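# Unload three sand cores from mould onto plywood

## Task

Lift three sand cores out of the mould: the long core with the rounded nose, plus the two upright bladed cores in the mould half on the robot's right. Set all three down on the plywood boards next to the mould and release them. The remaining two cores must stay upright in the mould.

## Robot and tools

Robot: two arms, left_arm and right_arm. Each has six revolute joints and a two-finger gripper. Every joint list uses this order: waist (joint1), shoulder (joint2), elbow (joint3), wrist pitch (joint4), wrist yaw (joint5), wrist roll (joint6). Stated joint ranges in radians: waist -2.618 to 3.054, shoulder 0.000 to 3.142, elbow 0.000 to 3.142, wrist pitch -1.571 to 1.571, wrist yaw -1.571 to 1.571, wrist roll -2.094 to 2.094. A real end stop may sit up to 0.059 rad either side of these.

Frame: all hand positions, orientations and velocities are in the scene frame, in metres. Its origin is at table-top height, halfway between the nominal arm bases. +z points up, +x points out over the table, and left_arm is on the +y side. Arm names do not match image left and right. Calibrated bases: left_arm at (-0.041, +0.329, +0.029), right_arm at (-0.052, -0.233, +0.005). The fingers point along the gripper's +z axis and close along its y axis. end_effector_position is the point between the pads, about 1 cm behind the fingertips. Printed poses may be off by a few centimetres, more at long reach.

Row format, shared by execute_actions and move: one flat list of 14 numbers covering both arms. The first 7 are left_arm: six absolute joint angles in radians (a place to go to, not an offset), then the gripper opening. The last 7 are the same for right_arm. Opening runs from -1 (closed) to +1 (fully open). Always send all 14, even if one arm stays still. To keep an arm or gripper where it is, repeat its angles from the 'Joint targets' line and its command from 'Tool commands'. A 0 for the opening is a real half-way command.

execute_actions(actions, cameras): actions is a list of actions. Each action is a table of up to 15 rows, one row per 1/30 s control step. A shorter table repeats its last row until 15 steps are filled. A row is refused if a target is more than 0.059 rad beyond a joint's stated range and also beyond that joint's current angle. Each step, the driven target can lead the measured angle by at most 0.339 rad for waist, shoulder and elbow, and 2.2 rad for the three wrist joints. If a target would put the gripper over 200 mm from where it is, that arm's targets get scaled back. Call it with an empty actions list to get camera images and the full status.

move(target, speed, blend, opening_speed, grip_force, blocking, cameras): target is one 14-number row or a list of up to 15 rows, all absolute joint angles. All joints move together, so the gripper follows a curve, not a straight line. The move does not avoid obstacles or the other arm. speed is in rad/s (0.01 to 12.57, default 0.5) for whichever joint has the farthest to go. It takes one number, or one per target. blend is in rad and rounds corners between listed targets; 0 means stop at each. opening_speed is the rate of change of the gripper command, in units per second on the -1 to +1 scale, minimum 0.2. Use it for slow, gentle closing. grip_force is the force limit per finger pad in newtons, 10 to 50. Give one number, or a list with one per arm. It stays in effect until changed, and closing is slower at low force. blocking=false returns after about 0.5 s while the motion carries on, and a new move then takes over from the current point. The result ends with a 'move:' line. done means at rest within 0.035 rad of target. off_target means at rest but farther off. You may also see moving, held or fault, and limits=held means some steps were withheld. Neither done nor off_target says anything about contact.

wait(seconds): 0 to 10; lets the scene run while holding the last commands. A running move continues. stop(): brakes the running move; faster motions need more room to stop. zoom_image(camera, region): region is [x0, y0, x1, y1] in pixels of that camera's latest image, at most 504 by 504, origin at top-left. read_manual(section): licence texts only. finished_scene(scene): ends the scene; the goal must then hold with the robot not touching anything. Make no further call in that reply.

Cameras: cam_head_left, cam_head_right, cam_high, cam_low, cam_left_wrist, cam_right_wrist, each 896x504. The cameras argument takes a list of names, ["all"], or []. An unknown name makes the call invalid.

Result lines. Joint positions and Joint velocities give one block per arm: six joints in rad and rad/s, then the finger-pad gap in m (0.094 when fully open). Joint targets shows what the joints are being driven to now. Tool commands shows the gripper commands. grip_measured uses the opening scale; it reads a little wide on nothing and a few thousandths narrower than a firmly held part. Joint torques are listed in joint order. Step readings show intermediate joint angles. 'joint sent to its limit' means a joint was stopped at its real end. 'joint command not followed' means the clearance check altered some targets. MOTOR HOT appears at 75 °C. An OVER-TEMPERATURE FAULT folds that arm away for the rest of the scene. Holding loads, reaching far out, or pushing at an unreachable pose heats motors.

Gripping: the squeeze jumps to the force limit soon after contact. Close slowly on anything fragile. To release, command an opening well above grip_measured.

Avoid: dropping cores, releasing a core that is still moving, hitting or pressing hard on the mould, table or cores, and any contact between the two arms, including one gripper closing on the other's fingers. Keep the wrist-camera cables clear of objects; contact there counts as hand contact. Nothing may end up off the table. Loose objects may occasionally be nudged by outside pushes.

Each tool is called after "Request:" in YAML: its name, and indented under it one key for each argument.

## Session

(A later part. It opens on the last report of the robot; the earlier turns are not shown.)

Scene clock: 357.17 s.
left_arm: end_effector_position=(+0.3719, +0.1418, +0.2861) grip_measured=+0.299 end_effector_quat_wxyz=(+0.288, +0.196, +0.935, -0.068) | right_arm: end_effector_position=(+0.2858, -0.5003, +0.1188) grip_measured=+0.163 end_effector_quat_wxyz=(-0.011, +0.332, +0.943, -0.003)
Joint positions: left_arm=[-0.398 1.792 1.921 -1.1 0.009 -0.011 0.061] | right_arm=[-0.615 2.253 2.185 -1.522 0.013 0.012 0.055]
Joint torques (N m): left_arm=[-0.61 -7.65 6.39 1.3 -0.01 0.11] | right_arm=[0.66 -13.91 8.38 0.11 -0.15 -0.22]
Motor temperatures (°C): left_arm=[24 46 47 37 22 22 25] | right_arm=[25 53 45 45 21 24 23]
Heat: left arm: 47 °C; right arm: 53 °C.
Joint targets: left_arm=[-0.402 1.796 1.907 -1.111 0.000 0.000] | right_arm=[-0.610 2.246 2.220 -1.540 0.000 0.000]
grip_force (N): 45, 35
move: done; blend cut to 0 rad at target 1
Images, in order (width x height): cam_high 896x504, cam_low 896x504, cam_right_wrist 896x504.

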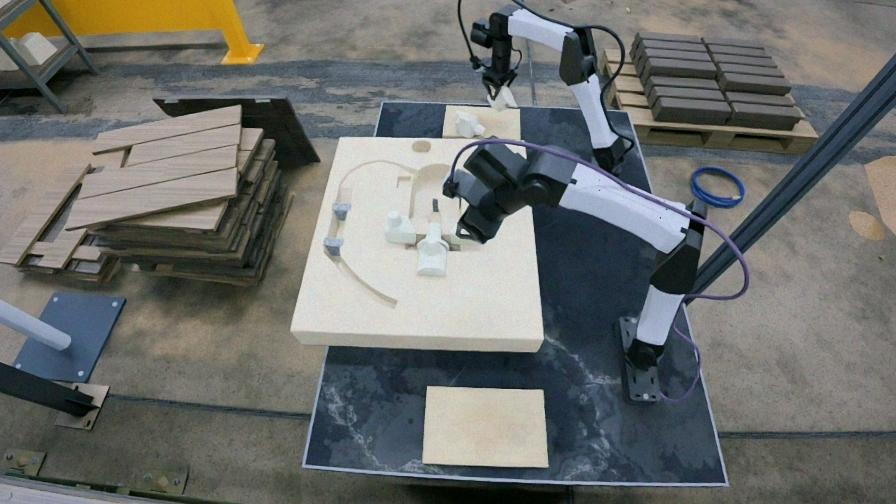

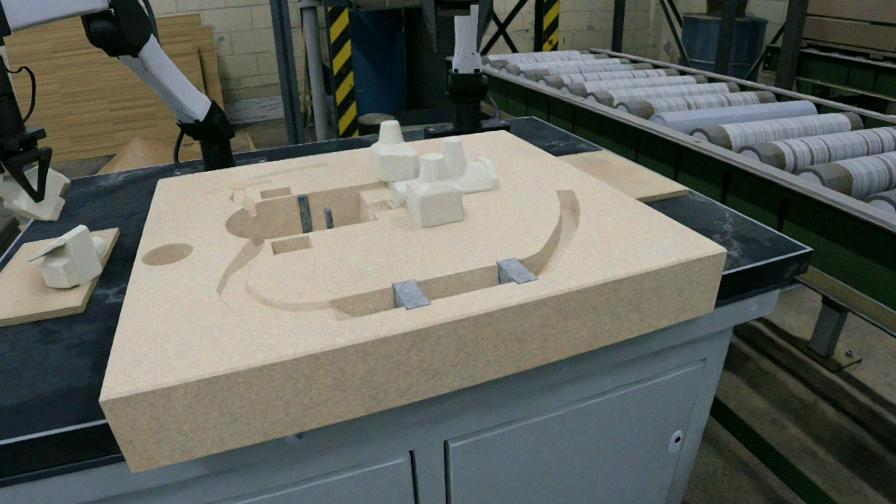

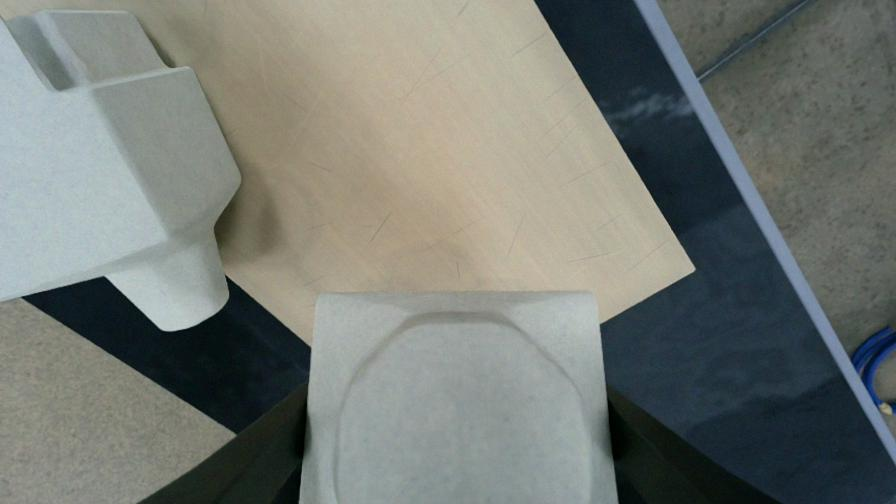

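Request:
move:
  target:
    - [-0.402, 1.796, 1.907, -1.111, 0.0, 0.0, 0.3, -0.61, 2.385, 2.251, -1.506, 0.0, 0.0, -0.1]
  speed: 0.2
  cameras: ["cam_right_wrist","cam_low"]

Request:
zoom_image:
  camera: "cam_low"
  region: [0, 100, 240, 340]

Scene clock: 366.17 s.
left_arm: end_effector_position=(+0.3719, +0.1418, +0.2861) grip_measured=+0.299 end_effector_quat_wxyz=(+0.288, +0.196, +0.935, -0.068) | right_arm: end_effector_position=(+0.2912, -0.5046, +0.0712) grip_measured=+0.163 end_effector_quat_wxyz=(-0.052, +0.331, +0.942, +0.011)
Joint positions: left_arm=[-0.398 1.792 1.921 -1.1 0.009 -0.011 0.061] | right_arm=[-0.615 2.384 2.214 -1.508 0.013 0.012 0.055]
Joint torques (N m): left_arm=[-0.49 -7.68 6.38 1.3 0 0.12] | right_arm=[0.8 -14.12 8.35 0.11 -0.15 -0.19]
Heat: left arm: 47 °C; right arm: 53 °C.
Joint targets: left_arm=[-0.402 1.796 1.907 -1.111 0.000 0.000] | right_arm=[-0.610 2.385 2.251 -1.506 0.000 0.000]
grip_force (N): 45, 35
move: off_target (right_arm); right_arm: the elbow is farthest, 0.037 rad from its target
Images, in order (width x height): cam_low 896x504, cam_right_wrist 896x504.

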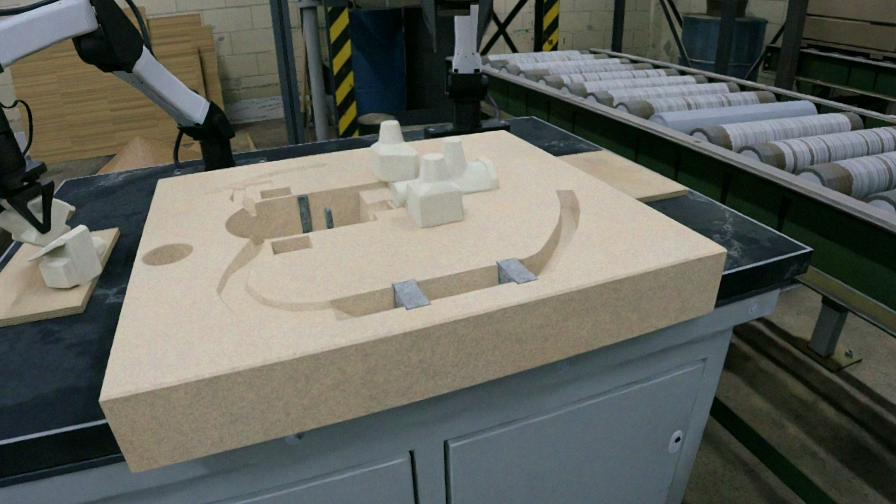

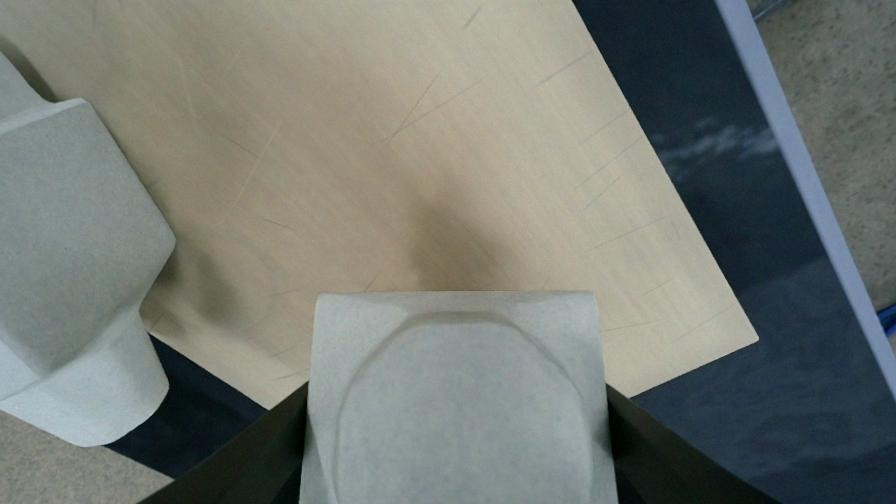

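Scaled by 2.100 from the camera's 896x504 image, which has a finer 1280x720 frame.

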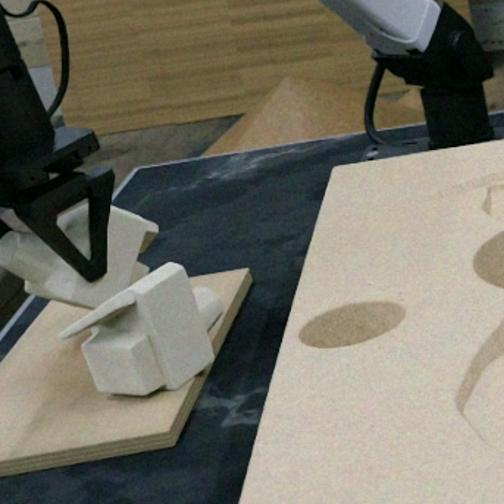

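Request:
move:
  target:
    - [-0.402, 1.796, 1.907, -1.111, 0.0, 0.0, 0.3, -0.61, 2.57, 2.50, -1.54, 0.0, 0.0, -0.1]
  speed: 0.12
  grip_force: [45, 12]
  cameras: ["cam_right_wrist","cam_low"]

Request:
zoom_image:
  camera: "cam_low"
  region: [0, 100, 240, 340]

Scene clock: 376.80 s.
left_arm: end_effector_position=(+0.3719, +0.1418, +0.2861) grip_measured=+0.299 end_effector_quat_wxyz=(+0.288, +0.196, +0.935, -0.068) | right_arm: end_effector_position=(+0.3177, -0.5253, +0.0595) grip_measured=+0.171 end_effector_quat_wxyz=(-0.035, +0.331, +0.943, +0.005)
Joint positions: left_arm=[-0.398 1.792 1.921 -1.1 0.009 -0.011 0.061] | right_arm=[-0.615 2.549 2.472 -1.563 0.012 0.01 0.055]
Joint torques (N m): left_arm=[-0.57 -7.71 6.35 1.31 0 0.12] | right_arm=[0.69 -13.19 7.57 0.39 -0.15 -0.16]
Motor temperatures (°C): left_arm=[23 45 47 37 22 22 25] | right_arm=[25 53 46 40 21 24 23]
Heat: left arm: 47 °C; right arm: 53 °C.
Joint targets: left_arm=[-0.402 1.796 1.907 -1.111 0.000 0.000] | right_arm=[-0.610 2.570 2.500 -1.540 0.000 0.000]
grip_force (N): 45, 12
move: done
Images, in order (width x height): cam_low 896x504, cam_right_wrist 896x504.

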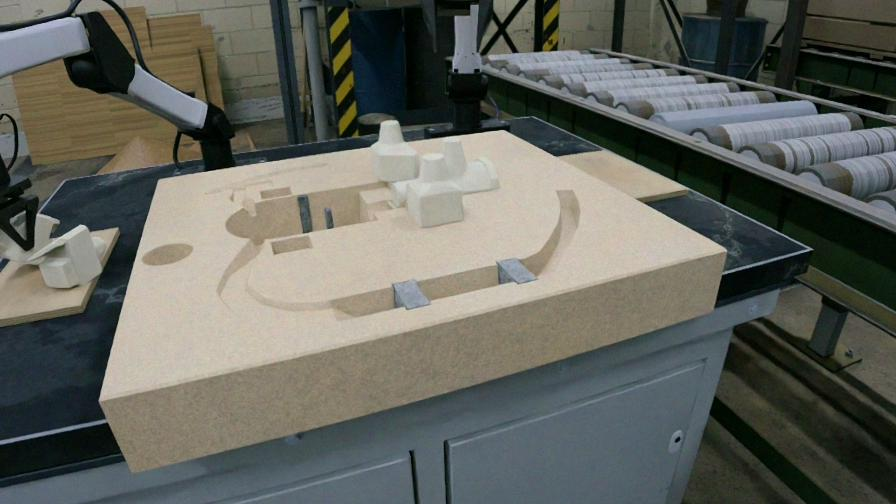

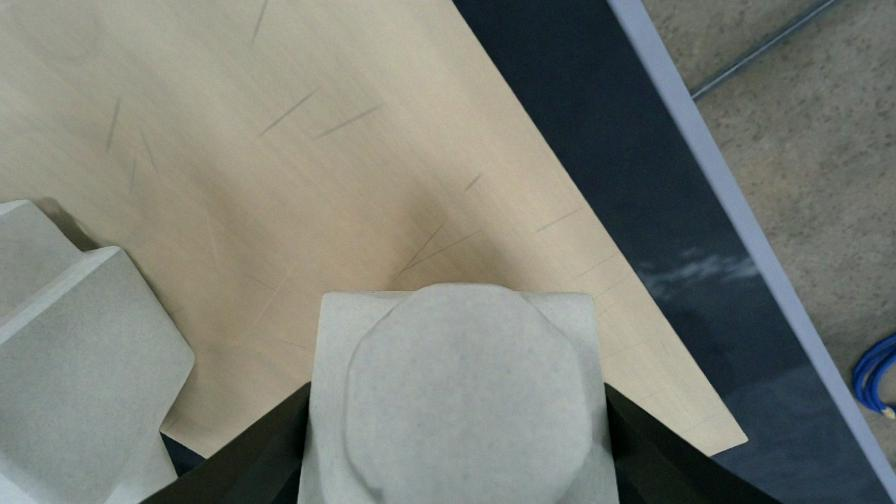

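Scaled by 2.100 from the camera's 896x504 image, which has a finer 1280x720 frame.

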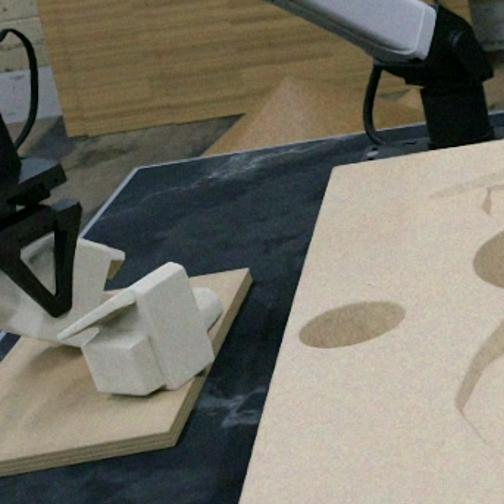

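Request:
move:
  target:
    - [-0.402, 1.796, 1.907, -1.111, 0.0, 0.0, 0.3, -0.61, 2.625, 2.53, -1.57, 0.0, 0.0, -0.1]
  speed: 0.12
  cameras: ["cam_right_wrist","cam_high"]

Request:
zoom_image:
  camera: "cam_high"
  region: [400, 0, 600, 160]

Scene clock: 383.00 s.
left_arm: end_effector_position=(+0.3719, +0.1418, +0.2861) grip_measured=+0.299 end_effector_quat_wxyz=(+0.288, +0.196, +0.935, -0.068) | right_arm: end_effector_position=(+0.3241, -0.5294, +0.0530) grip_measured=+0.171 end_effector_quat_wxyz=(-0.030, +0.331, +0.943, +0.006)
Joint positions: left_arm=[-0.398 1.792 1.921 -1.1 0.009 -0.011 0.061] | right_arm=[-0.615 2.588 2.521 -1.563 0.008 0.01 0.055]
Joint torques (N m): left_arm=[-0.54 -7.73 6.41 1.31 -0.01 0.1] | right_arm=[0.92 -11.77 6.13 0.16 -0.09 -0.15]
Heat: left arm: 46 °C; right arm: 53 °C.
Joint targets: left_arm=[-0.402 1.796 1.907 -1.111 0.000 0.000] | right_arm=[-0.610 2.625 2.530 -1.568 0.000 0.000]
joint sent to its limit (right arm) — the wrist pitch, lower limit.
grip_force (N): 45, 12
move: off_target (right_arm); right_arm: the shoulder is farthest, 0.037 rad from its target
Images, in order (width x height): cam_high 896x504, cam_right_wrist 896x504.

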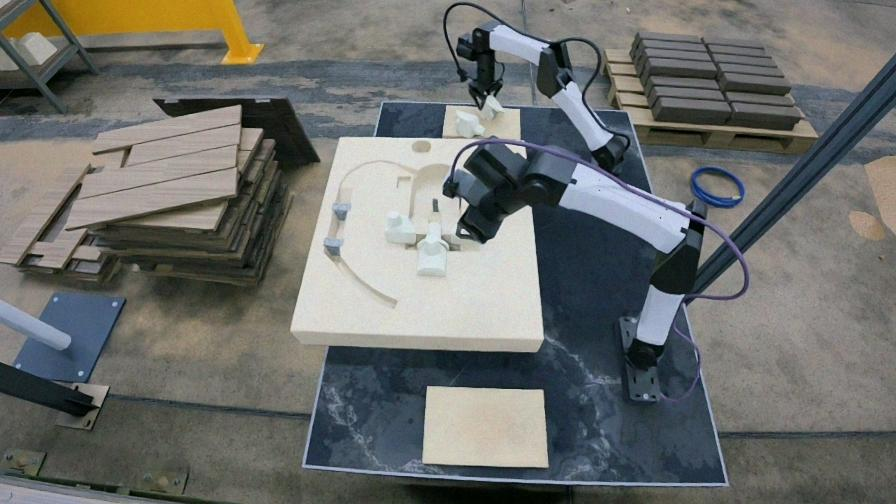

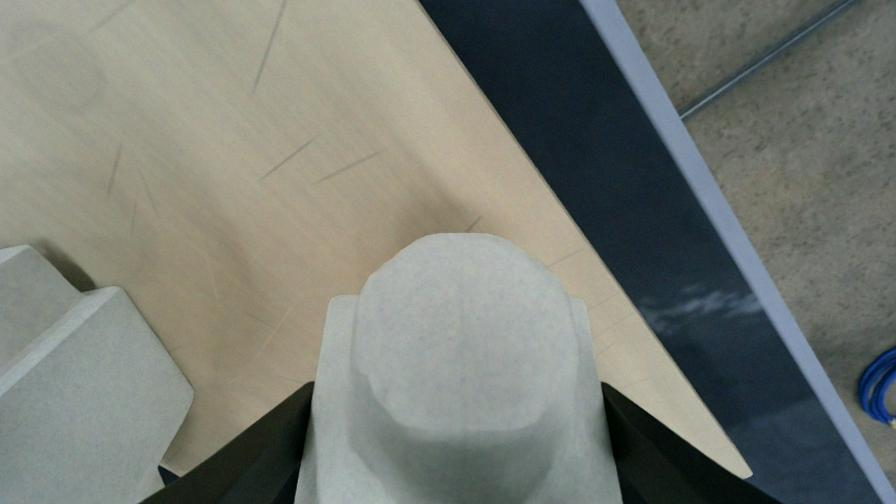

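Scaled by 2.520 from the camera's 896x504 image, which has a finer 1280x720 frame.

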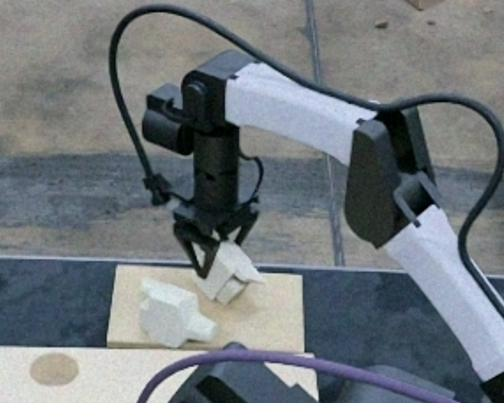

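Request:
move:
  target:
    - [-0.402, 1.796, 1.907, -1.111, 0.0, 0.0, 0.3, -0.61, 2.675, 2.55, -1.565, 0.0, 0.0, -0.1]
  speed: 0.12
  cameras: ["cam_right_wrist","cam_high"]

Request:
zoom_image:
  camera: "cam_high"
  region: [400, 0, 600, 160]

Scene clock: 386.83 s.
left_arm: end_effector_position=(+0.3719, +0.1418, +0.2861) grip_measured=+0.299 end_effector_quat_wxyz=(+0.288, +0.196, +0.935, -0.068) | right_arm: end_effector_position=(+0.3301, -0.5340, +0.0449) grip_measured=+0.171 end_effector_quat_wxyz=(-0.024, +0.331, +0.943, +0.004)
Joint positions: left_arm=[-0.398 1.792 1.921 -1.1 0.009 -0.011 0.061] | right_arm=[-0.615 2.622 2.554 -1.55 0.008 0.01 0.055]
Joint torques (N m): left_arm=[-0.57 -7.71 6.48 1.33 -0.01 0.11] | right_arm=[0.69 -10.55 5.26 0.14 -0.09 -0.19]
Heat: left arm: 46 °C; right arm: 52 °C.
Joint targets: left_arm=[-0.402 1.796 1.907 -1.111 0.000 0.000] | right_arm=[-0.610 2.675 2.550 -1.565 0.000 0.000]
grip_force (N): 45, 12
move: off_target (right_arm); right_arm: the shoulder is farthest, 0.053 rad from its target
Images, in order (width x height): cam_high 896x504, cam_right_wrist 896x504.

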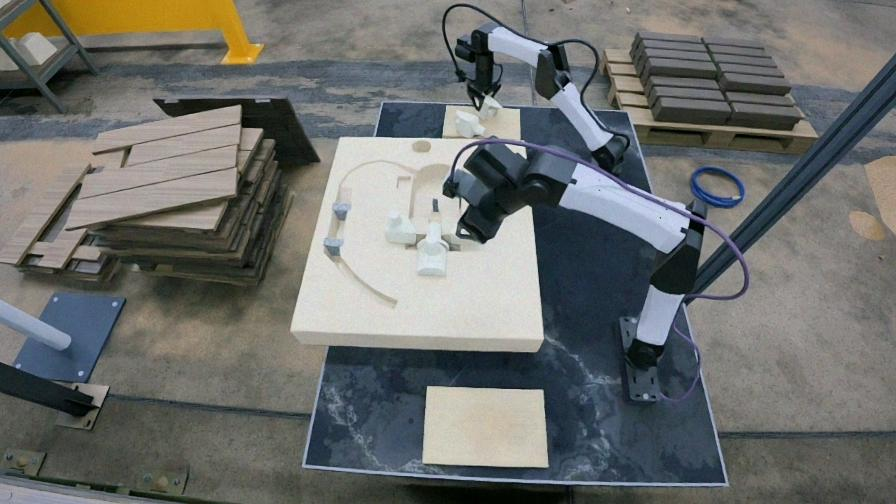

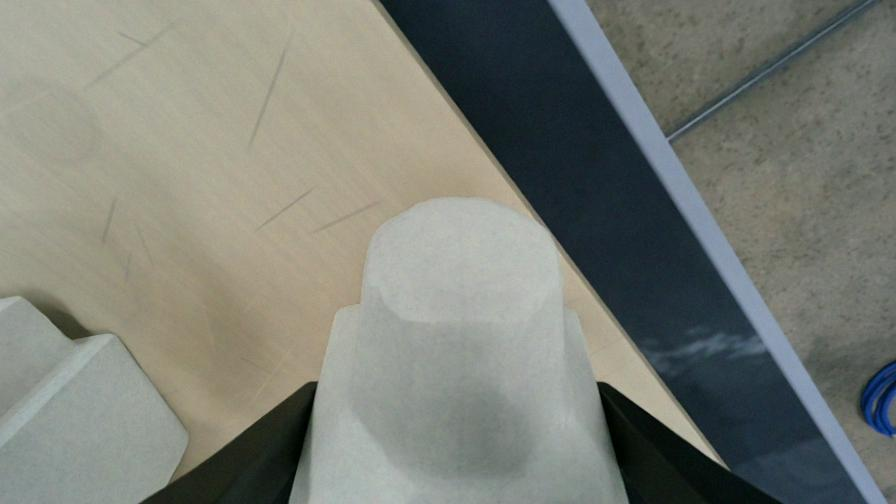

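Scaled by 2.520 from the camera's 896x504 image, which has a finer 1280x720 frame.

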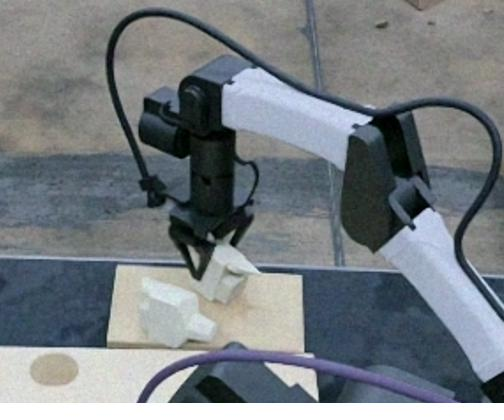

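Request:
move:
  target:
    - [-0.402, 1.796, 1.907, -1.111, 0.0, 0.0, 0.3, -0.613, 2.65, 2.545, -1.55, 0.008, 0.01, -0.1]
    - [-0.402, 1.796, 1.907, -1.111, 0.0, 0.0, 0.3, -0.613, 2.65, 2.545, -1.55, 0.008, 0.01, 0.55]
    - [-0.402, 1.796, 1.907, -1.111, 0.0, 0.0, 0.3, -0.613, 2.25, 2.25, -1.55, 0.0, 0.0, 0.55]
  speed: [0.1,0.2,0.4]
  opening_speed: 0.5
  cameras: ["cam_right_wrist","cam_high"]

Request:
zoom_image:
  camera: "cam_high"
  region: [400, 0, 600, 160]

Scene clock: 394.80 s.
left_arm: end_effector_position=(+0.3719, +0.1418, +0.2861) grip_measured=+0.299 end_effector_quat_wxyz=(+0.288, +0.196, +0.935, -0.068) | right_arm: end_effector_position=(+0.2930, -0.5050, +0.1244) grip_measured=+0.548 end_effector_quat_wxyz=(-0.002, +0.331, +0.944, -0.004)
Joint positions: left_arm=[-0.398 1.792 1.921 -1.1 0.009 -0.011 0.061] | right_arm=[-0.615 2.283 2.258 -1.547 0.008 0.01 0.073]
Joint torques (N m): left_arm=[-0.53 -7.73 6.39 1.32 -0.03 0.12] | right_arm=[0.43 -16.73 5.01 0.28 -0.12 -0.18]
Heat: left arm: 46 °C; right arm: 52 °C.
Joint targets: left_arm=[-0.402 1.796 1.907 -1.111 0.000 0.000] | right_arm=[-0.613 2.250 2.250 -1.550 0.000 0.000]
grip_force (N): 45, 12
move: done
Images, in order (width x height): cam_high 896x504, cam_right_wrist 896x504.

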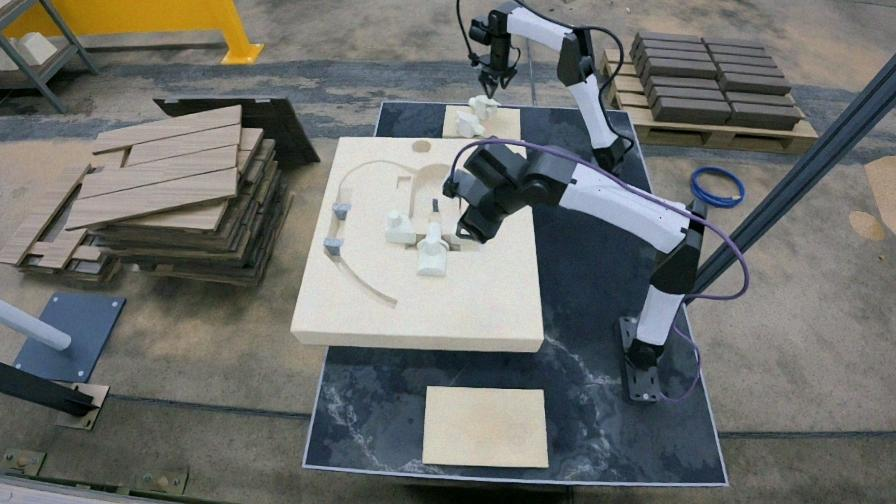

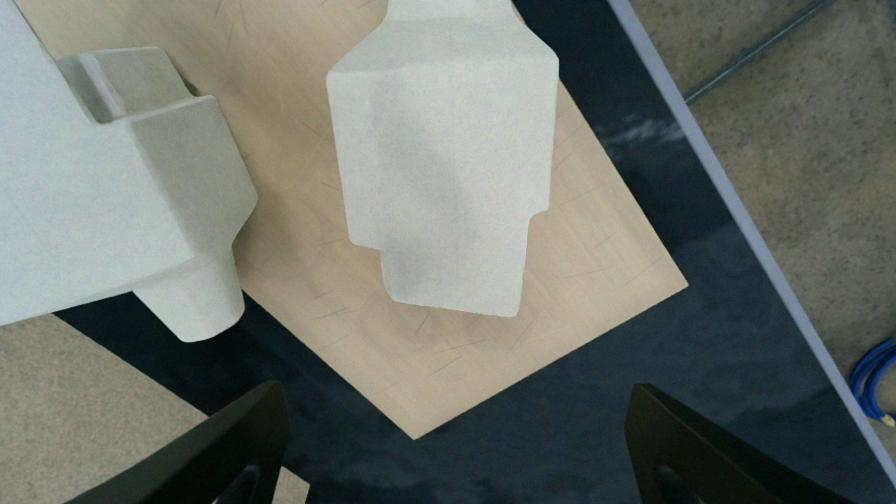

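Scaled by 2.520 from the camera's 896x504 image, which has a finer 1280x720 frame.

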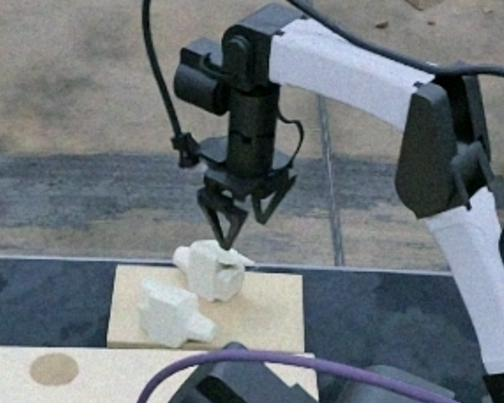

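Request:
move:
  target: [-0.254, 2.32, 2.373, -1.162, 0.519, 0.80, 0.3, -0.613, 2.0, 2.1, -1.45, 0.0, 0.0, 0.55]
  cameras: ["cam_left_wrist","cam_low"]

Scene clock: 427.57 s.
left_arm: end_effector_position=(+0.4544, +0.0991, +0.2027) grip_measured=+0.299 end_effector_quat_wxyz=(+0.272, +0.527, +0.785, -0.181) | right_arm: end_effector_position=(+0.2797, -0.4945, +0.1894) grip_measured=+0.548 end_effector_quat_wxyz=(+0.084, +0.330, +0.940, -0.033)
Joint positions: left_arm=[-0.256 2.308 2.343 -1.152 0.503 0.784 0.061] | right_arm=[-0.615 2.033 2.11 -1.468 0.008 0.01 0.073]
Joint torques (N m): left_arm=[0.12 -10.63 10.41 1.02 0.55 0.19] | right_arm=[0.47 -14.83 5.01 0.8 -0.08 -0.18]
Motor temperatures (°C): left_arm=[23 44 46 36 22 22 25] | right_arm=[25 57 41 36 21 24 22]
Heat: left arm: 46 °C; right arm: 57 °C.
Joint targets: left_arm=[-0.254 2.320 2.373 -1.162 0.519 0.800] | right_arm=[-0.613 2.000 2.100 -1.450 0.000 0.000]
grip_force (N): 45, 12
move: done
Images, in order (width x height): cam_low 896x504, cam_left_wrist 896x504.

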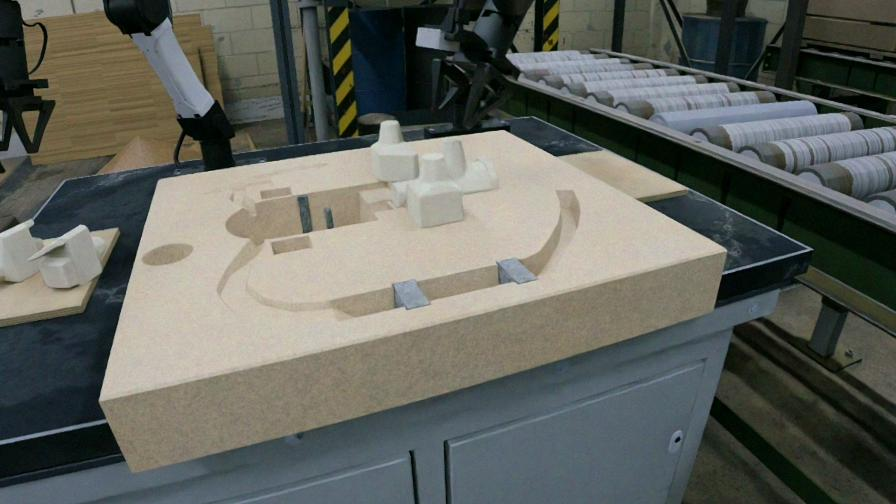

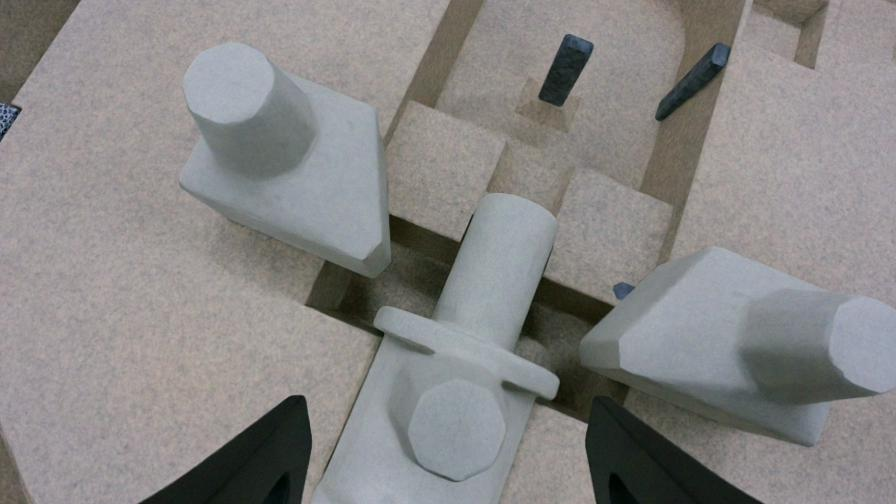

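Request:
move:
  target: [-0.254, 2.265, 2.067, -0.905, 0.519, 0.80, 0.3, -0.613, 2.0, 2.1, -1.45, 0.0, 0.0, 0.55]
  speed: 0.25
  cameras: ["cam_left_wrist","cam_low"]

Request:
zoom_image:
  camera: "cam_low"
  region: [350, 60, 550, 240]

Scene clock: 437.50 s.
left_arm: end_effector_position=(+0.4587, +0.0974, +0.1406) grip_measured=+0.299 end_effector_quat_wxyz=(+0.265, +0.526, +0.786, -0.184) | right_arm: end_effector_position=(+0.2797, -0.4945, +0.1894) grip_measured=+0.548 end_effector_quat_wxyz=(+0.084, +0.330, +0.940, -0.033)
Joint positions: left_arm=[-0.256 2.3 2.084 -0.916 0.507 0.785 0.061] | right_arm=[-0.615 2.033 2.11 -1.468 0.008 0.01 0.073]
Joint torques (N m): left_arm=[0.13 -14.83 6.28 1.22 0.53 0.18] | right_arm=[0.36 -14.75 4.89 0.82 -0.1 -0.16]
Motor temperatures (°C): left_arm=[23 48 47 36 22 22 25] | right_arm=[25 58 41 36 21 24 22]
Heat: left arm: 48 °C; right arm: 58 °C.
Joint targets: left_arm=[-0.254 2.265 2.067 -0.905 0.519 0.800] | right_arm=[-0.613 2.000 2.100 -1.450 0.000 0.000]
grip_force (N): 45, 12
move: done
Images, in order (width x height): cam_low 896x504, cam_left_wrist 896x504.

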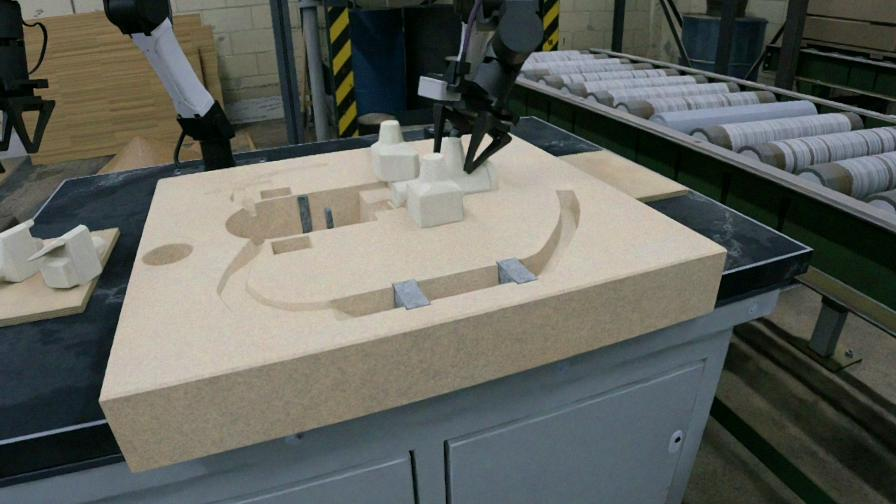

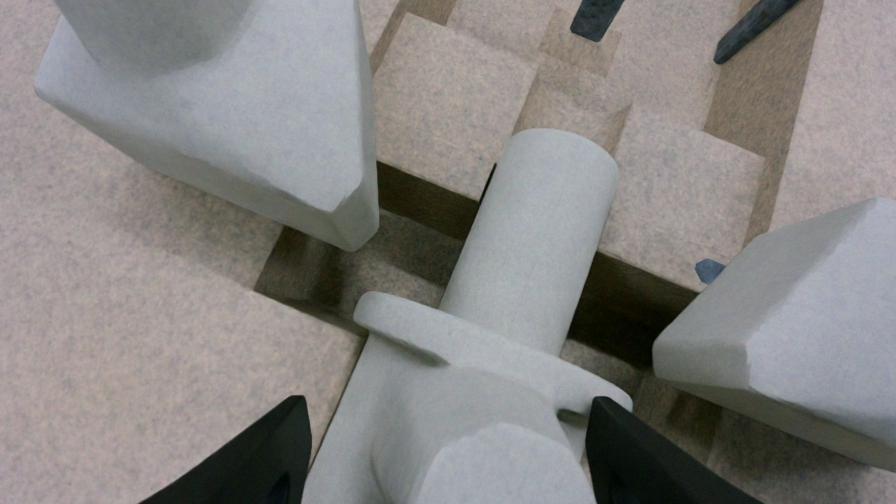

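Scaled by 2.520 from the camera's 896x504 image, which has a finer 1280x720 frame.

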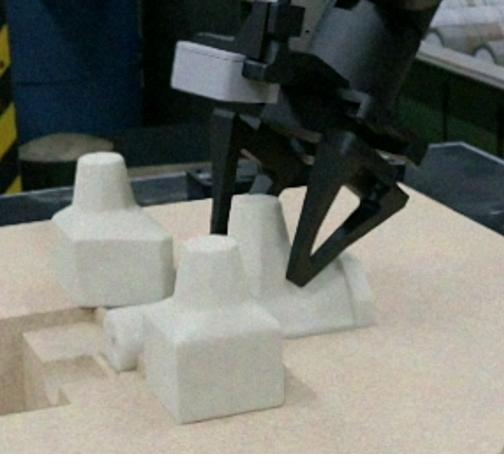

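Request:
move:
  target: [-0.262, 2.24, 2.04, -0.902, 0.519, 0.80, 0.3, -0.613, 2.0, 2.1, -1.45, 0.0, 0.0, 0.55]
  speed: 0.2
  cameras: ["cam_left_wrist"]

Scene clock: 446.87 s.
left_arm: end_effector_position=(+0.4544, +0.0986, +0.1452) grip_measured=+0.299 end_effector_quat_wxyz=(+0.267, +0.527, +0.786, -0.184) | right_arm: end_effector_position=(+0.2797, -0.4945, +0.1894) grip_measured=+0.548 end_effector_quat_wxyz=(+0.084, +0.330, +0.940, -0.033)
Joint positions: left_arm=[-0.256 2.274 2.058 -0.913 0.507 0.785 0.061] | right_arm=[-0.615 2.033 2.11 -1.468 0.008 0.01 0.073]
Joint torques (N m): left_arm=[-0.75 -14.57 6.12 1.19 0.52 0.16] | right_arm=[0.4 -14.69 5.12 0.81 -0.07 -0.17]
Motor temperatures (°C): left_arm=[23 56 46 35 22 22 25] | right_arm=[25 59 40 36 21 24 22]
Heat: left arm: 56 °C; right arm: 59 °C.
Joint targets: left_arm=[-0.262 2.240 2.040 -0.902 0.519 0.800] | right_arm=[-0.613 2.000 2.100 -1.450 0.000 0.000]
grip_force (N): 45, 12
move: done
Images, in order (width x height): cam_left_wrist 896x504.

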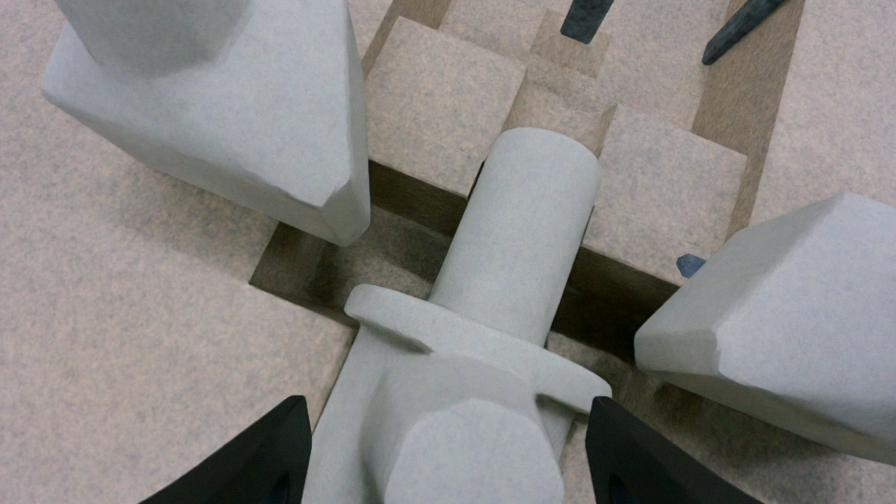

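Request:
move:
  target:
    - [-0.275, 2.235, 2.03, -0.902, 0.519, 0.80, 0.3, -0.613, 2.0, 2.1, -1.45, 0.0, 0.0, 0.55]
    - [-0.275, 2.235, 2.03, -0.902, 0.519, 0.80, -0.9, -0.613, 2.0, 2.1, -1.45, 0.0, 0.0, 0.55]
  speed: 0.2
  grip_force: [50,30]
  opening_speed: 0.6
  cameras: ["cam_left_wrist"]

Scene clock: 453.57 s.
left_arm: end_effector_position=(+0.4544, +0.0912, +0.1454) grip_measured=-0.182 end_effector_quat_wxyz=(+0.273, +0.534, +0.780, -0.181) | right_arm: end_effector_position=(+0.2797, -0.4945, +0.1894) grip_measured=+0.548 end_effector_quat_wxyz=(+0.084, +0.330, +0.940, -0.033)
Joint positions: left_arm=[-0.27 2.271 2.048 -0.887 0.503 0.787 0.038] | right_arm=[-0.615 2.033 2.11 -1.468 0.008 0.01 0.073]
Joint torques (N m): left_arm=[-0.68 -14.84 6.28 0.97 0.56 0.14] | right_arm=[0.43 -14.78 5.03 0.81 -0.13 -0.17]
Motor temperatures (°C): left_arm=[23 58 45 35 22 22 25] | right_arm=[25 59 40 36 21 24 22]
Heat: left arm: 58 °C; right arm: 59 °C.
Joint targets: left_arm=[-0.275 2.235 2.030 -0.902 0.519 0.800] | right_arm=[-0.613 2.000 2.100 -1.450 0.000 0.000]
grip_force (N): 50, 30
move: off_target (left_arm); target 2's new numbers were sent with left_arm's shoulder 0.036 rad from that target; left_arm: the shoulder is farthest, 0.036 rad from its target
Images, in order (width x height): cam_left_wrist 896x504.

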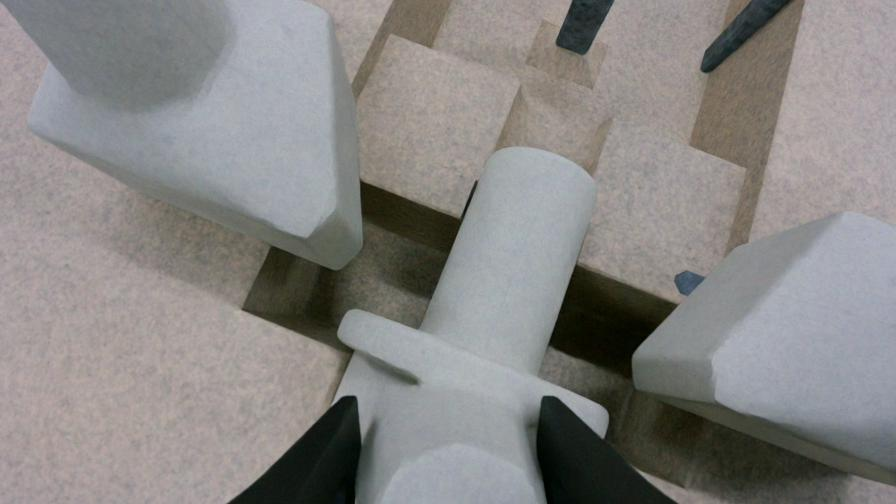

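Request:
move:
  target:
    - [-0.272, 2.245, 2.18, -1.025, 0.51, 0.79, -0.9, -0.613, 2.0, 2.1, -1.45, 0.0, 0.0, 0.55]
    - [-0.272, 2.28, 2.336, -1.155, 0.51, 0.79, -0.9, -0.613, 2.0, 2.1, -1.45, 0.0, 0.0, 0.55]
  speed: 0.15
  blend: [0.03,0]
  cameras: ["cam_left_wrist","cam_low"]

Scene clock: 460.80 s.
left_arm: end_effector_position=(+0.4511, +0.1016, +0.1607) grip_measured=-0.198 end_effector_quat_wxyz=(+0.234, +0.534, +0.796, -0.164) | right_arm: end_effector_position=(+0.2797, -0.4945, +0.1894) grip_measured=+0.548 end_effector_quat_wxyz=(+0.084, +0.330, +0.940, -0.033)
Joint positions: left_arm=[-0.27 2.331 2.256 -1.114 0.446 0.8 0.038] | right_arm=[-0.615 2.033 2.11 -1.468 0.008 0.01 0.073]
Joint torques (N m): left_arm=[-0.31 -16.27 14.94 0.6 1.04 -0.08] | right_arm=[0.36 -14.71 5.08 0.82 -0.1 -0.17]
Motor temperatures (°C): left_arm=[23 62 46 35 23 22 26] | right_arm=[25 59 39 35 21 24 22]
Heat: left arm: 62 °C; right arm: 59 °C.
Joint targets: left_arm=[-0.272 2.280 2.336 -1.155 0.510 0.790] | right_arm=[-0.613 2.000 2.100 -1.450 0.000 0.000]
grip_force (N): 50, 30
move: off_target (left_arm); left_arm: the elbow is farthest, 0.080 rad from its target
Images, in order (width x height): cam_low 896x504, cam_left_wrist 896x504.

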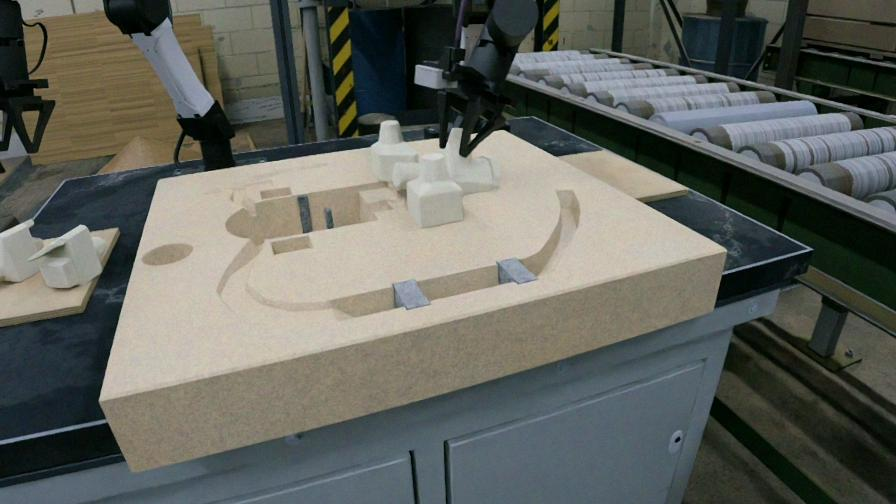

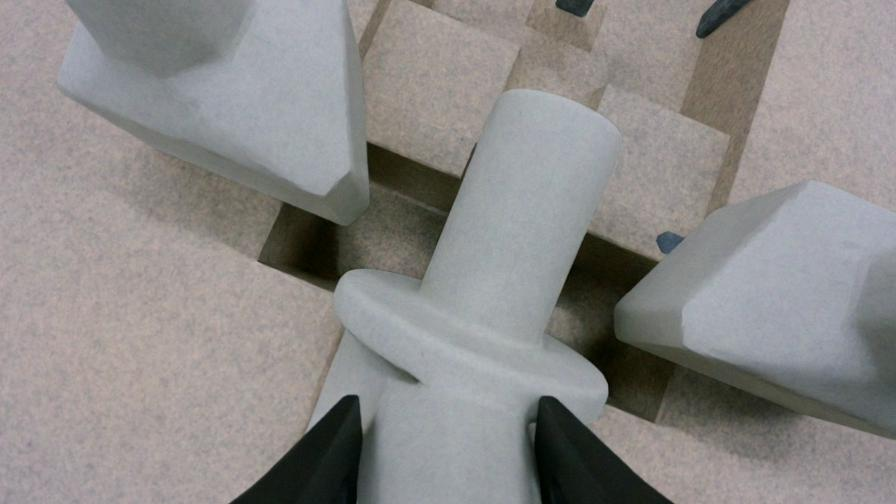

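Request:
zoom_image:
  camera: "cam_low"
  region: [350, 60, 550, 240]

Request:
wait:
  seconds: 0.1
  cameras: ["cam_high","cam_head_left"]

Request:
zoom_image:
  camera: "cam_high"
  region: [360, 140, 560, 300]

Scaled by 2.520 from the camera's 896x504 image, which has a finer 1280x720 frame.

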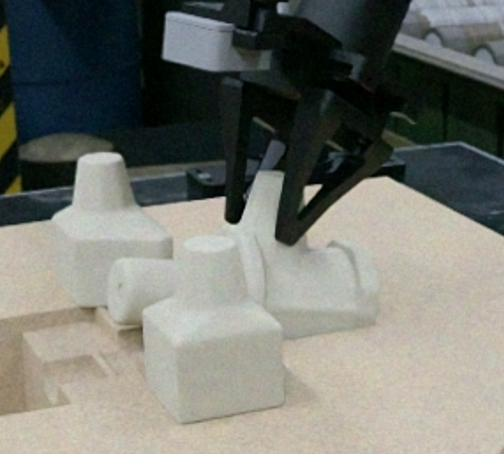

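Scene clock: 468.33 s.
left_arm: end_effector_position=(+0.4511, +0.1016, +0.1607) grip_measured=-0.199 end_effector_quat_wxyz=(+0.234, +0.534, +0.796, -0.164) | right_arm: end_effector_position=(+0.2797, -0.4945, +0.1894) grip_measured=+0.548 end_effector_quat_wxyz=(+0.084, +0.330, +0.940, -0.033)
Joint positions: left_arm=[-0.27 2.331 2.256 -1.114 0.446 0.8 0.038] | right_arm=[-0.615 2.033 2.11 -1.468 0.008 0.01 0.073]
Joint torques (N m): left_arm=[-0.29 -16.25 14.98 0.58 1.03 -0.08] | right_arm=[0.36 -14.9 5.04 0.8 -0.08 -0.17]
Motor temperatures (°C): left_arm=[23 63 47 34 23 22 26] | right_arm=[25 60 39 35 21 24 22]
Heat: left arm: 63 °C; right arm: 60 °C.
Joint targets: left_arm=[-0.272 2.280 2.336 -1.155 0.510 0.790] | right_arm=[-0.613 2.000 2.100 -1.450 0.000 0.000]
Tool commands: left_gripper/opening=-0.9 right_gripper/opening=+0.55
grip_force (N): 50, 30
wait: 0.10 s; at rest from the start
Images, in order (width x height): cam_head_left 896x504, cam_high 896x504.

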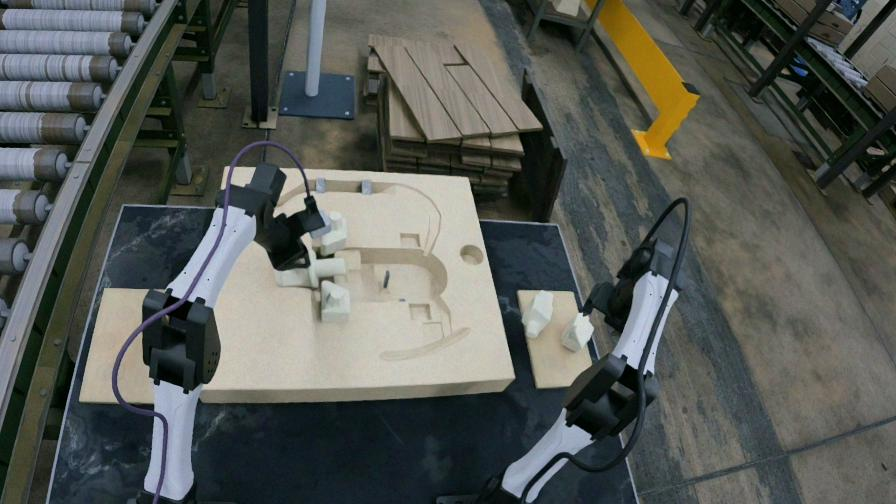

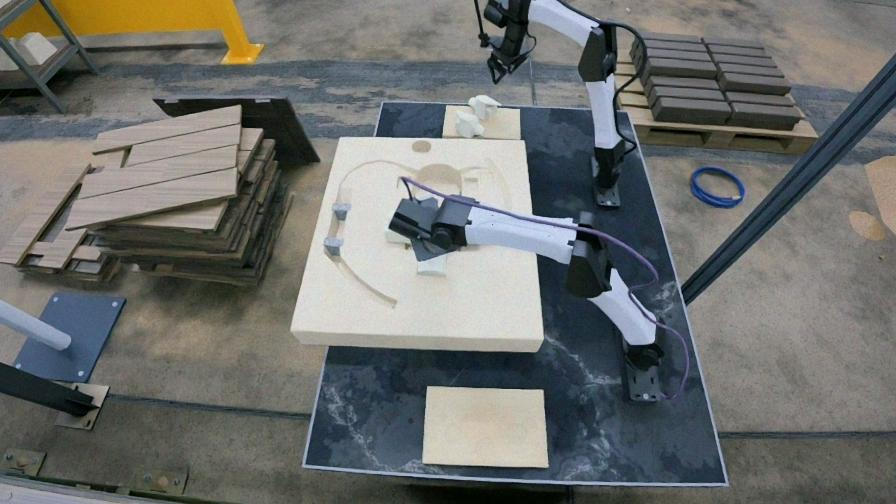

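Scaled by 2.520 from the camera's 896x504 image, which has a finer 1280x720 frame.

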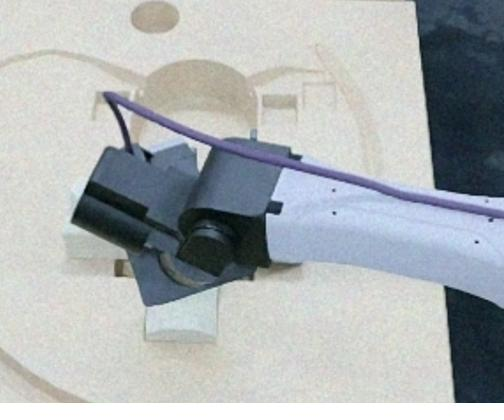

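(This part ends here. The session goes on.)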